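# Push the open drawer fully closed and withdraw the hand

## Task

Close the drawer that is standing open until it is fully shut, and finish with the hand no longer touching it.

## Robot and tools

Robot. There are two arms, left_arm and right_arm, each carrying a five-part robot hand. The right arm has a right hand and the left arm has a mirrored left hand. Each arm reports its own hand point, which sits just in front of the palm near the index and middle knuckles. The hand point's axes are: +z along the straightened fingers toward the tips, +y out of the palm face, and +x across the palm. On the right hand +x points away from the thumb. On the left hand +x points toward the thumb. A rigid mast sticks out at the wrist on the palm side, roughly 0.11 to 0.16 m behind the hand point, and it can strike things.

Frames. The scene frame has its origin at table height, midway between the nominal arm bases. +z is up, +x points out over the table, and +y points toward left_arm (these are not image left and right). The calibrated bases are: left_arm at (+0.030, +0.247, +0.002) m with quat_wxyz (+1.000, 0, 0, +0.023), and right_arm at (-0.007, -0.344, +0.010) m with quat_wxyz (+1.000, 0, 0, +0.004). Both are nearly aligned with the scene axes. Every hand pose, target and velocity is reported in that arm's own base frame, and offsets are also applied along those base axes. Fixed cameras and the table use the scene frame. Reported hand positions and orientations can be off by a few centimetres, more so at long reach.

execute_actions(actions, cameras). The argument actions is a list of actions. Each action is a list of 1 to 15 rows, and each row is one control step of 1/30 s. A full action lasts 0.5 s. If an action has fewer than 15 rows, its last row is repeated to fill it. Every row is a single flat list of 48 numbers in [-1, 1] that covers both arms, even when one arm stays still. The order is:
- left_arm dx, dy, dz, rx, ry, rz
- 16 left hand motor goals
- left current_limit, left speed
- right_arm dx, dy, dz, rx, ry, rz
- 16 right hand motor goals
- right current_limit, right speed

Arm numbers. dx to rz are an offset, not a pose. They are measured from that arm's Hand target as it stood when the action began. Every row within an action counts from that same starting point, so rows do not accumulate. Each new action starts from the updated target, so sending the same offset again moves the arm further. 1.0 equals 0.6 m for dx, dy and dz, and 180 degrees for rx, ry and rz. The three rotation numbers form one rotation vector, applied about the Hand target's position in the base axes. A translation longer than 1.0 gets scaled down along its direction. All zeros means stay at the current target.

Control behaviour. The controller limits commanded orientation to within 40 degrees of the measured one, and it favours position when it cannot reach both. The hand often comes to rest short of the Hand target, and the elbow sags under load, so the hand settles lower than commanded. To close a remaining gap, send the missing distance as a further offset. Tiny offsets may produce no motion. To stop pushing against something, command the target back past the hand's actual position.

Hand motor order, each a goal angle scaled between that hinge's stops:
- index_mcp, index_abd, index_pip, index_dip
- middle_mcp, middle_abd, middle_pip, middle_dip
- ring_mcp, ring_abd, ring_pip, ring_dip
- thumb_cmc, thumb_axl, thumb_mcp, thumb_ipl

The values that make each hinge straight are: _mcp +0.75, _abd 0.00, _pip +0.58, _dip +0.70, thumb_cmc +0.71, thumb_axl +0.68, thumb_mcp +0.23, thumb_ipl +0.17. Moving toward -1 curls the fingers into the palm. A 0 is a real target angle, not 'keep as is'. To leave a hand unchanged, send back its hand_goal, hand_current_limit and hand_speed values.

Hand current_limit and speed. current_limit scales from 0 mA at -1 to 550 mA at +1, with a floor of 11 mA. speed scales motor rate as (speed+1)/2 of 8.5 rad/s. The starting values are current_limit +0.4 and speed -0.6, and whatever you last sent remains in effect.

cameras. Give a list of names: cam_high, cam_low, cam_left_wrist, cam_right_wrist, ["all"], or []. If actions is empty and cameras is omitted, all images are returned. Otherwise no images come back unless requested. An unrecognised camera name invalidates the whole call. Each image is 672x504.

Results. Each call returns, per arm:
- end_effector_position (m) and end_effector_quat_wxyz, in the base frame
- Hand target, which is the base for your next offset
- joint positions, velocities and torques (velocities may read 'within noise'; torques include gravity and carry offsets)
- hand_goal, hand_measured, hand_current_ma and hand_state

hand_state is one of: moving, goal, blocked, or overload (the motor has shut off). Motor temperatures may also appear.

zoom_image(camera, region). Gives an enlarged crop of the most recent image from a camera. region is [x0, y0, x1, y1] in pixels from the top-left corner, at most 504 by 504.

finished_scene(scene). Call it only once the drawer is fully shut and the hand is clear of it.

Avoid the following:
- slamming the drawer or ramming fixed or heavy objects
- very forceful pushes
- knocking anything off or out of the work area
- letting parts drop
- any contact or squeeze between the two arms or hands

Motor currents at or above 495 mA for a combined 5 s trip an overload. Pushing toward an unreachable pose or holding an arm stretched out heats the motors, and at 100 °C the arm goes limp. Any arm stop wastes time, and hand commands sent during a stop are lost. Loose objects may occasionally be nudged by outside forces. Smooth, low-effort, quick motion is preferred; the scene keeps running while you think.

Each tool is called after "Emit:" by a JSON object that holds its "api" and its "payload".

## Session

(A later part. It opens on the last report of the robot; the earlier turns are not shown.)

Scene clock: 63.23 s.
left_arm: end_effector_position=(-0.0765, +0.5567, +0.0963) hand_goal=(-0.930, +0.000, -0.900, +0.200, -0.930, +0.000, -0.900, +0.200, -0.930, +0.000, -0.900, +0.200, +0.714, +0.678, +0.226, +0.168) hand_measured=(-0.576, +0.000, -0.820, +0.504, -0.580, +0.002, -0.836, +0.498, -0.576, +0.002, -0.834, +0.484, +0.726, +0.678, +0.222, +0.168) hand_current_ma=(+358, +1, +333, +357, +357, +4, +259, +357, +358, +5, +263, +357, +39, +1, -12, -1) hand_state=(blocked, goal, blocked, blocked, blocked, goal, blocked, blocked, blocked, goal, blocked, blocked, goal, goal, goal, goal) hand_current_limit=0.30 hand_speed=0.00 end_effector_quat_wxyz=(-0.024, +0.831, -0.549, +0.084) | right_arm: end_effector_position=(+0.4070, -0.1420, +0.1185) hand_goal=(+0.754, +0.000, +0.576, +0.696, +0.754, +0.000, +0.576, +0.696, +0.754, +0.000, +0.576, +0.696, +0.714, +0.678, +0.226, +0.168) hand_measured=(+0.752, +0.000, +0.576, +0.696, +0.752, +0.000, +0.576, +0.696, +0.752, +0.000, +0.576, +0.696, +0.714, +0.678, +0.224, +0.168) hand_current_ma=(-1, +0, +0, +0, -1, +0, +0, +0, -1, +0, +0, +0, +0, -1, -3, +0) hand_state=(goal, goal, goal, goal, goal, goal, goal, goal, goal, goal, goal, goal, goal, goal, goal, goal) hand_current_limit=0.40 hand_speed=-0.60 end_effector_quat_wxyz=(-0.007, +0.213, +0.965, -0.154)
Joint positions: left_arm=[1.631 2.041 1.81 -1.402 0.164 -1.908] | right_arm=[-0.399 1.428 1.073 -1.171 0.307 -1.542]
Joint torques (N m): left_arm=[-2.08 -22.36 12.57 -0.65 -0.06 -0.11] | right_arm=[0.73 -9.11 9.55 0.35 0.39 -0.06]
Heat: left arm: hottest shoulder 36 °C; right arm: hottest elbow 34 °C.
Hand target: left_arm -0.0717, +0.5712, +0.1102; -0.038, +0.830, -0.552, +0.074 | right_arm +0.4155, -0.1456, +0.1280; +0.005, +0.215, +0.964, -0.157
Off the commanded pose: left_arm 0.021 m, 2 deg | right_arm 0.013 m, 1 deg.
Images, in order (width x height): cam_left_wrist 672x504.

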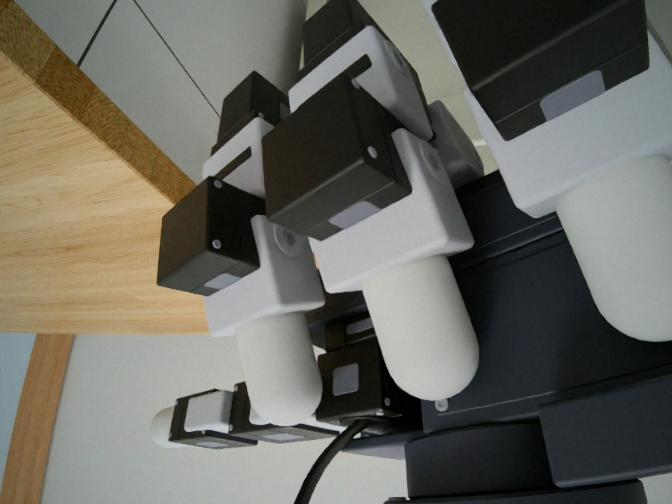

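Emit:
{"api": "execute_actions", "payload": {"actions": [[[0,0,-0.04,0,0,0,-0.48,0,-0.4,0.696,-0.48,0,-0.4,0.696,-0.48,0,-0.4,0.696,0.714,0.678,0.226,0.168,0.5,0,0,0,0,0,0,0,0.754,0,0.576,0.696,0.754,0,0.576,0.696,0.754,0,0.576,0.696,0.714,0.678,0.226,0.168,0.4,-0.6],[0,0.02,-0.08,0,0,0,0.754,0,0.576,0.696,0.754,0,0.576,0.696,0.754,0,0.576,0.696,0.714,0.678,0.226,0.168,0.5,0,0,0,0,0,0,0,0.754,0,0.576,0.696,0.754,0,0.576,0.696,0.754,0,0.576,0.696,0.714,0.678,0.226,0.168,0.4,-0.6],[0,0.05,-0.12,0,0,0,0.754,0,0.576,0.696,0.754,0,0.576,0.696,0.754,0,0.576,0.696,0.714,0.678,0.226,0.168,0.5,0,0,0,0,0,0,0,0.754,0,0.576,0.696,0.754,0,0.576,0.696,0.754,0,0.576,0.696,0.714,0.678,0.226,0.168,0.4,-0.6]]], "cameras": ["cam_left_wrist"]}}

Emit:
{"api": "zoom_image", "payload": {"camera": "cam_left_wrist", "region": [222, 0, 672, 300]}}

Scene clock: 65.87 s.
left_arm: end_effector_position=(-0.0754, +0.5783, +0.0110) hand_goal=(+0.754, +0.000, +0.576, +0.696, +0.754, +0.000, +0.576, +0.696, +0.754, +0.000, +0.576, +0.696, +0.714, +0.678, +0.226, +0.168) hand_measured=(+0.750, +0.000, +0.572, +0.694, +0.750, +0.002, +0.572, +0.694, +0.750, +0.002, +0.572, +0.694, +0.716, +0.678, +0.222, +0.168) hand_current_ma=(-14, +1, -11, -6, -14, +4, -9, -6, -15, +4, -9, -6, +2, +1, -12, -1) hand_state=(goal, goal, goal, goal, goal, goal, goal, goal, goal, goal, goal, goal, goal, goal, goal, goal) hand_current_limit=0.50 hand_speed=0.00 end_effector_quat_wxyz=(-0.008, +0.831, -0.548, +0.097) | right_arm: end_effector_position=(+0.4070, -0.1420, +0.1185) hand_goal=(+0.754, +0.000, +0.576, +0.696, +0.754, +0.000, +0.576, +0.696, +0.754, +0.000, +0.576, +0.696, +0.714, +0.678, +0.226, +0.168) hand_measured=(+0.752, +0.000, +0.576, +0.696, +0.752, +0.000, +0.576, +0.696, +0.752, +0.000, +0.576, +0.696, +0.714, +0.678, +0.224, +0.168) hand_current_ma=(-1, +0, +0, +0, -1, +0, +0, +0, -1, +0, +0, +0, +0, -1, -3, +0) hand_state=(goal, goal, goal, goal, goal, goal, goal, goal, goal, goal, goal, goal, goal, goal, goal, goal) hand_current_limit=0.40 hand_speed=-0.60 end_effector_quat_wxyz=(-0.007, +0.213, +0.965, -0.154)
Joint positions: left_arm=[1.627 2.203 1.843 -1.315 0.166 -1.911] | right_arm=[-0.399 1.428 1.073 -1.171 0.307 -1.542]
Joint torques (N m): left_arm=[-1.44 -25.7 11.69 -0.01 0.04 -0.08] | right_arm=[0.44 -8.53 9.54 0.47 0.37 -0.05]
Heat: left arm: hottest elbow 37 °C; right arm: hottest elbow 34 °C.
Hand target: left_arm -0.0718, +0.6011, +0.0384; -0.038, +0.830, -0.551, +0.074 | right_arm +0.4155, -0.1456, +0.1280; +0.005, +0.215, +0.964, -0.157
Off the commanded pose: left_arm 0.036 m, 4 deg | right_arm 0.013 m, 1 deg.
Images, in order (width x height): cam_left_wrist 672x504.

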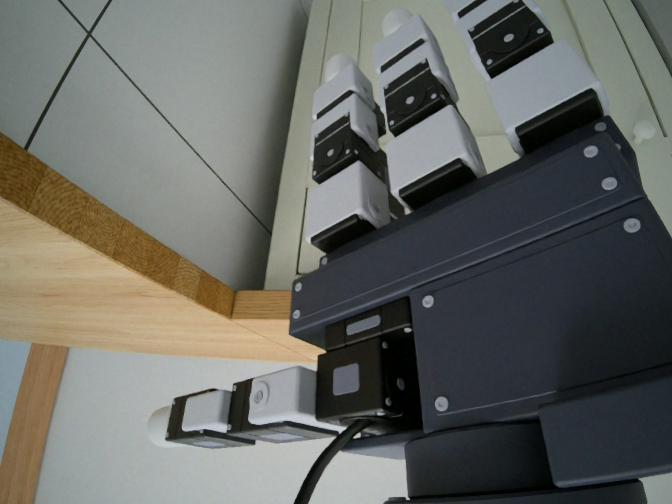

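Scaled by 1.120 from the camera's 672x504 image, which has a finer 960x720 frame.

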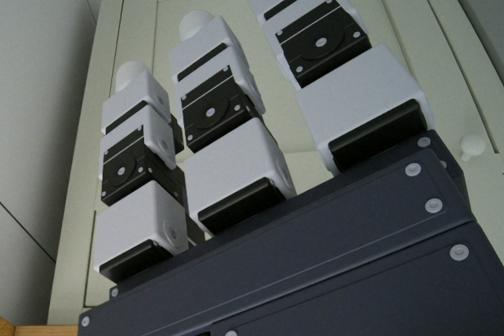

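Emit:
{"api": "zoom_image", "payload": {"camera": "cam_left_wrist", "region": [250, 150, 350, 300]}}

Emit:
{"api": "zoom_image", "payload": {"camera": "cam_left_wrist", "region": [360, 80, 520, 210]}}

Emit:
{"api": "zoom_image", "payload": {"camera": "cam_left_wrist", "region": [540, 40, 672, 180]}}

Scaled by 3.360 from the camera's 672x504 image, which has a finer 960x720 frame.

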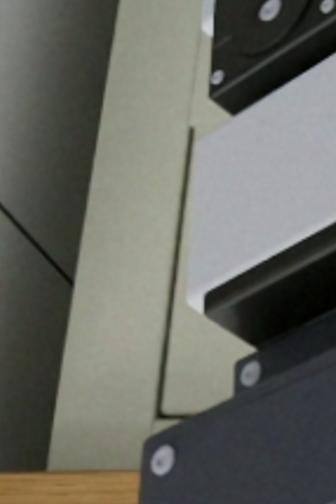

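Scaled by 3.150 from the camera's 672x504 image, which has a finer 960x720 frame.

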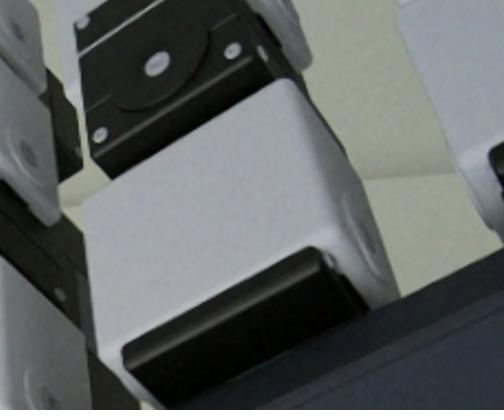

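Scaled by 3.600 from the camera's 672x504 image, which has a finer 960x720 frame.

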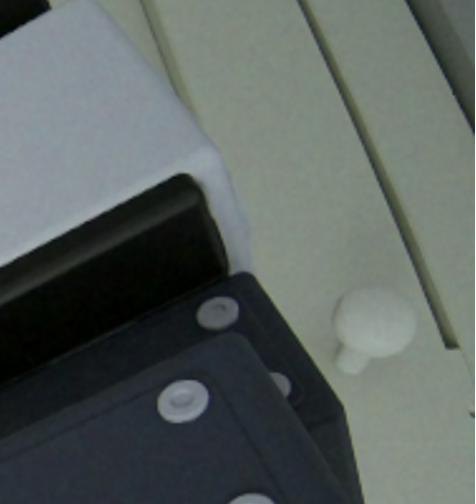

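Emit:
{"api": "finished_scene", "payload": {}}

The scene is finished: the task was done.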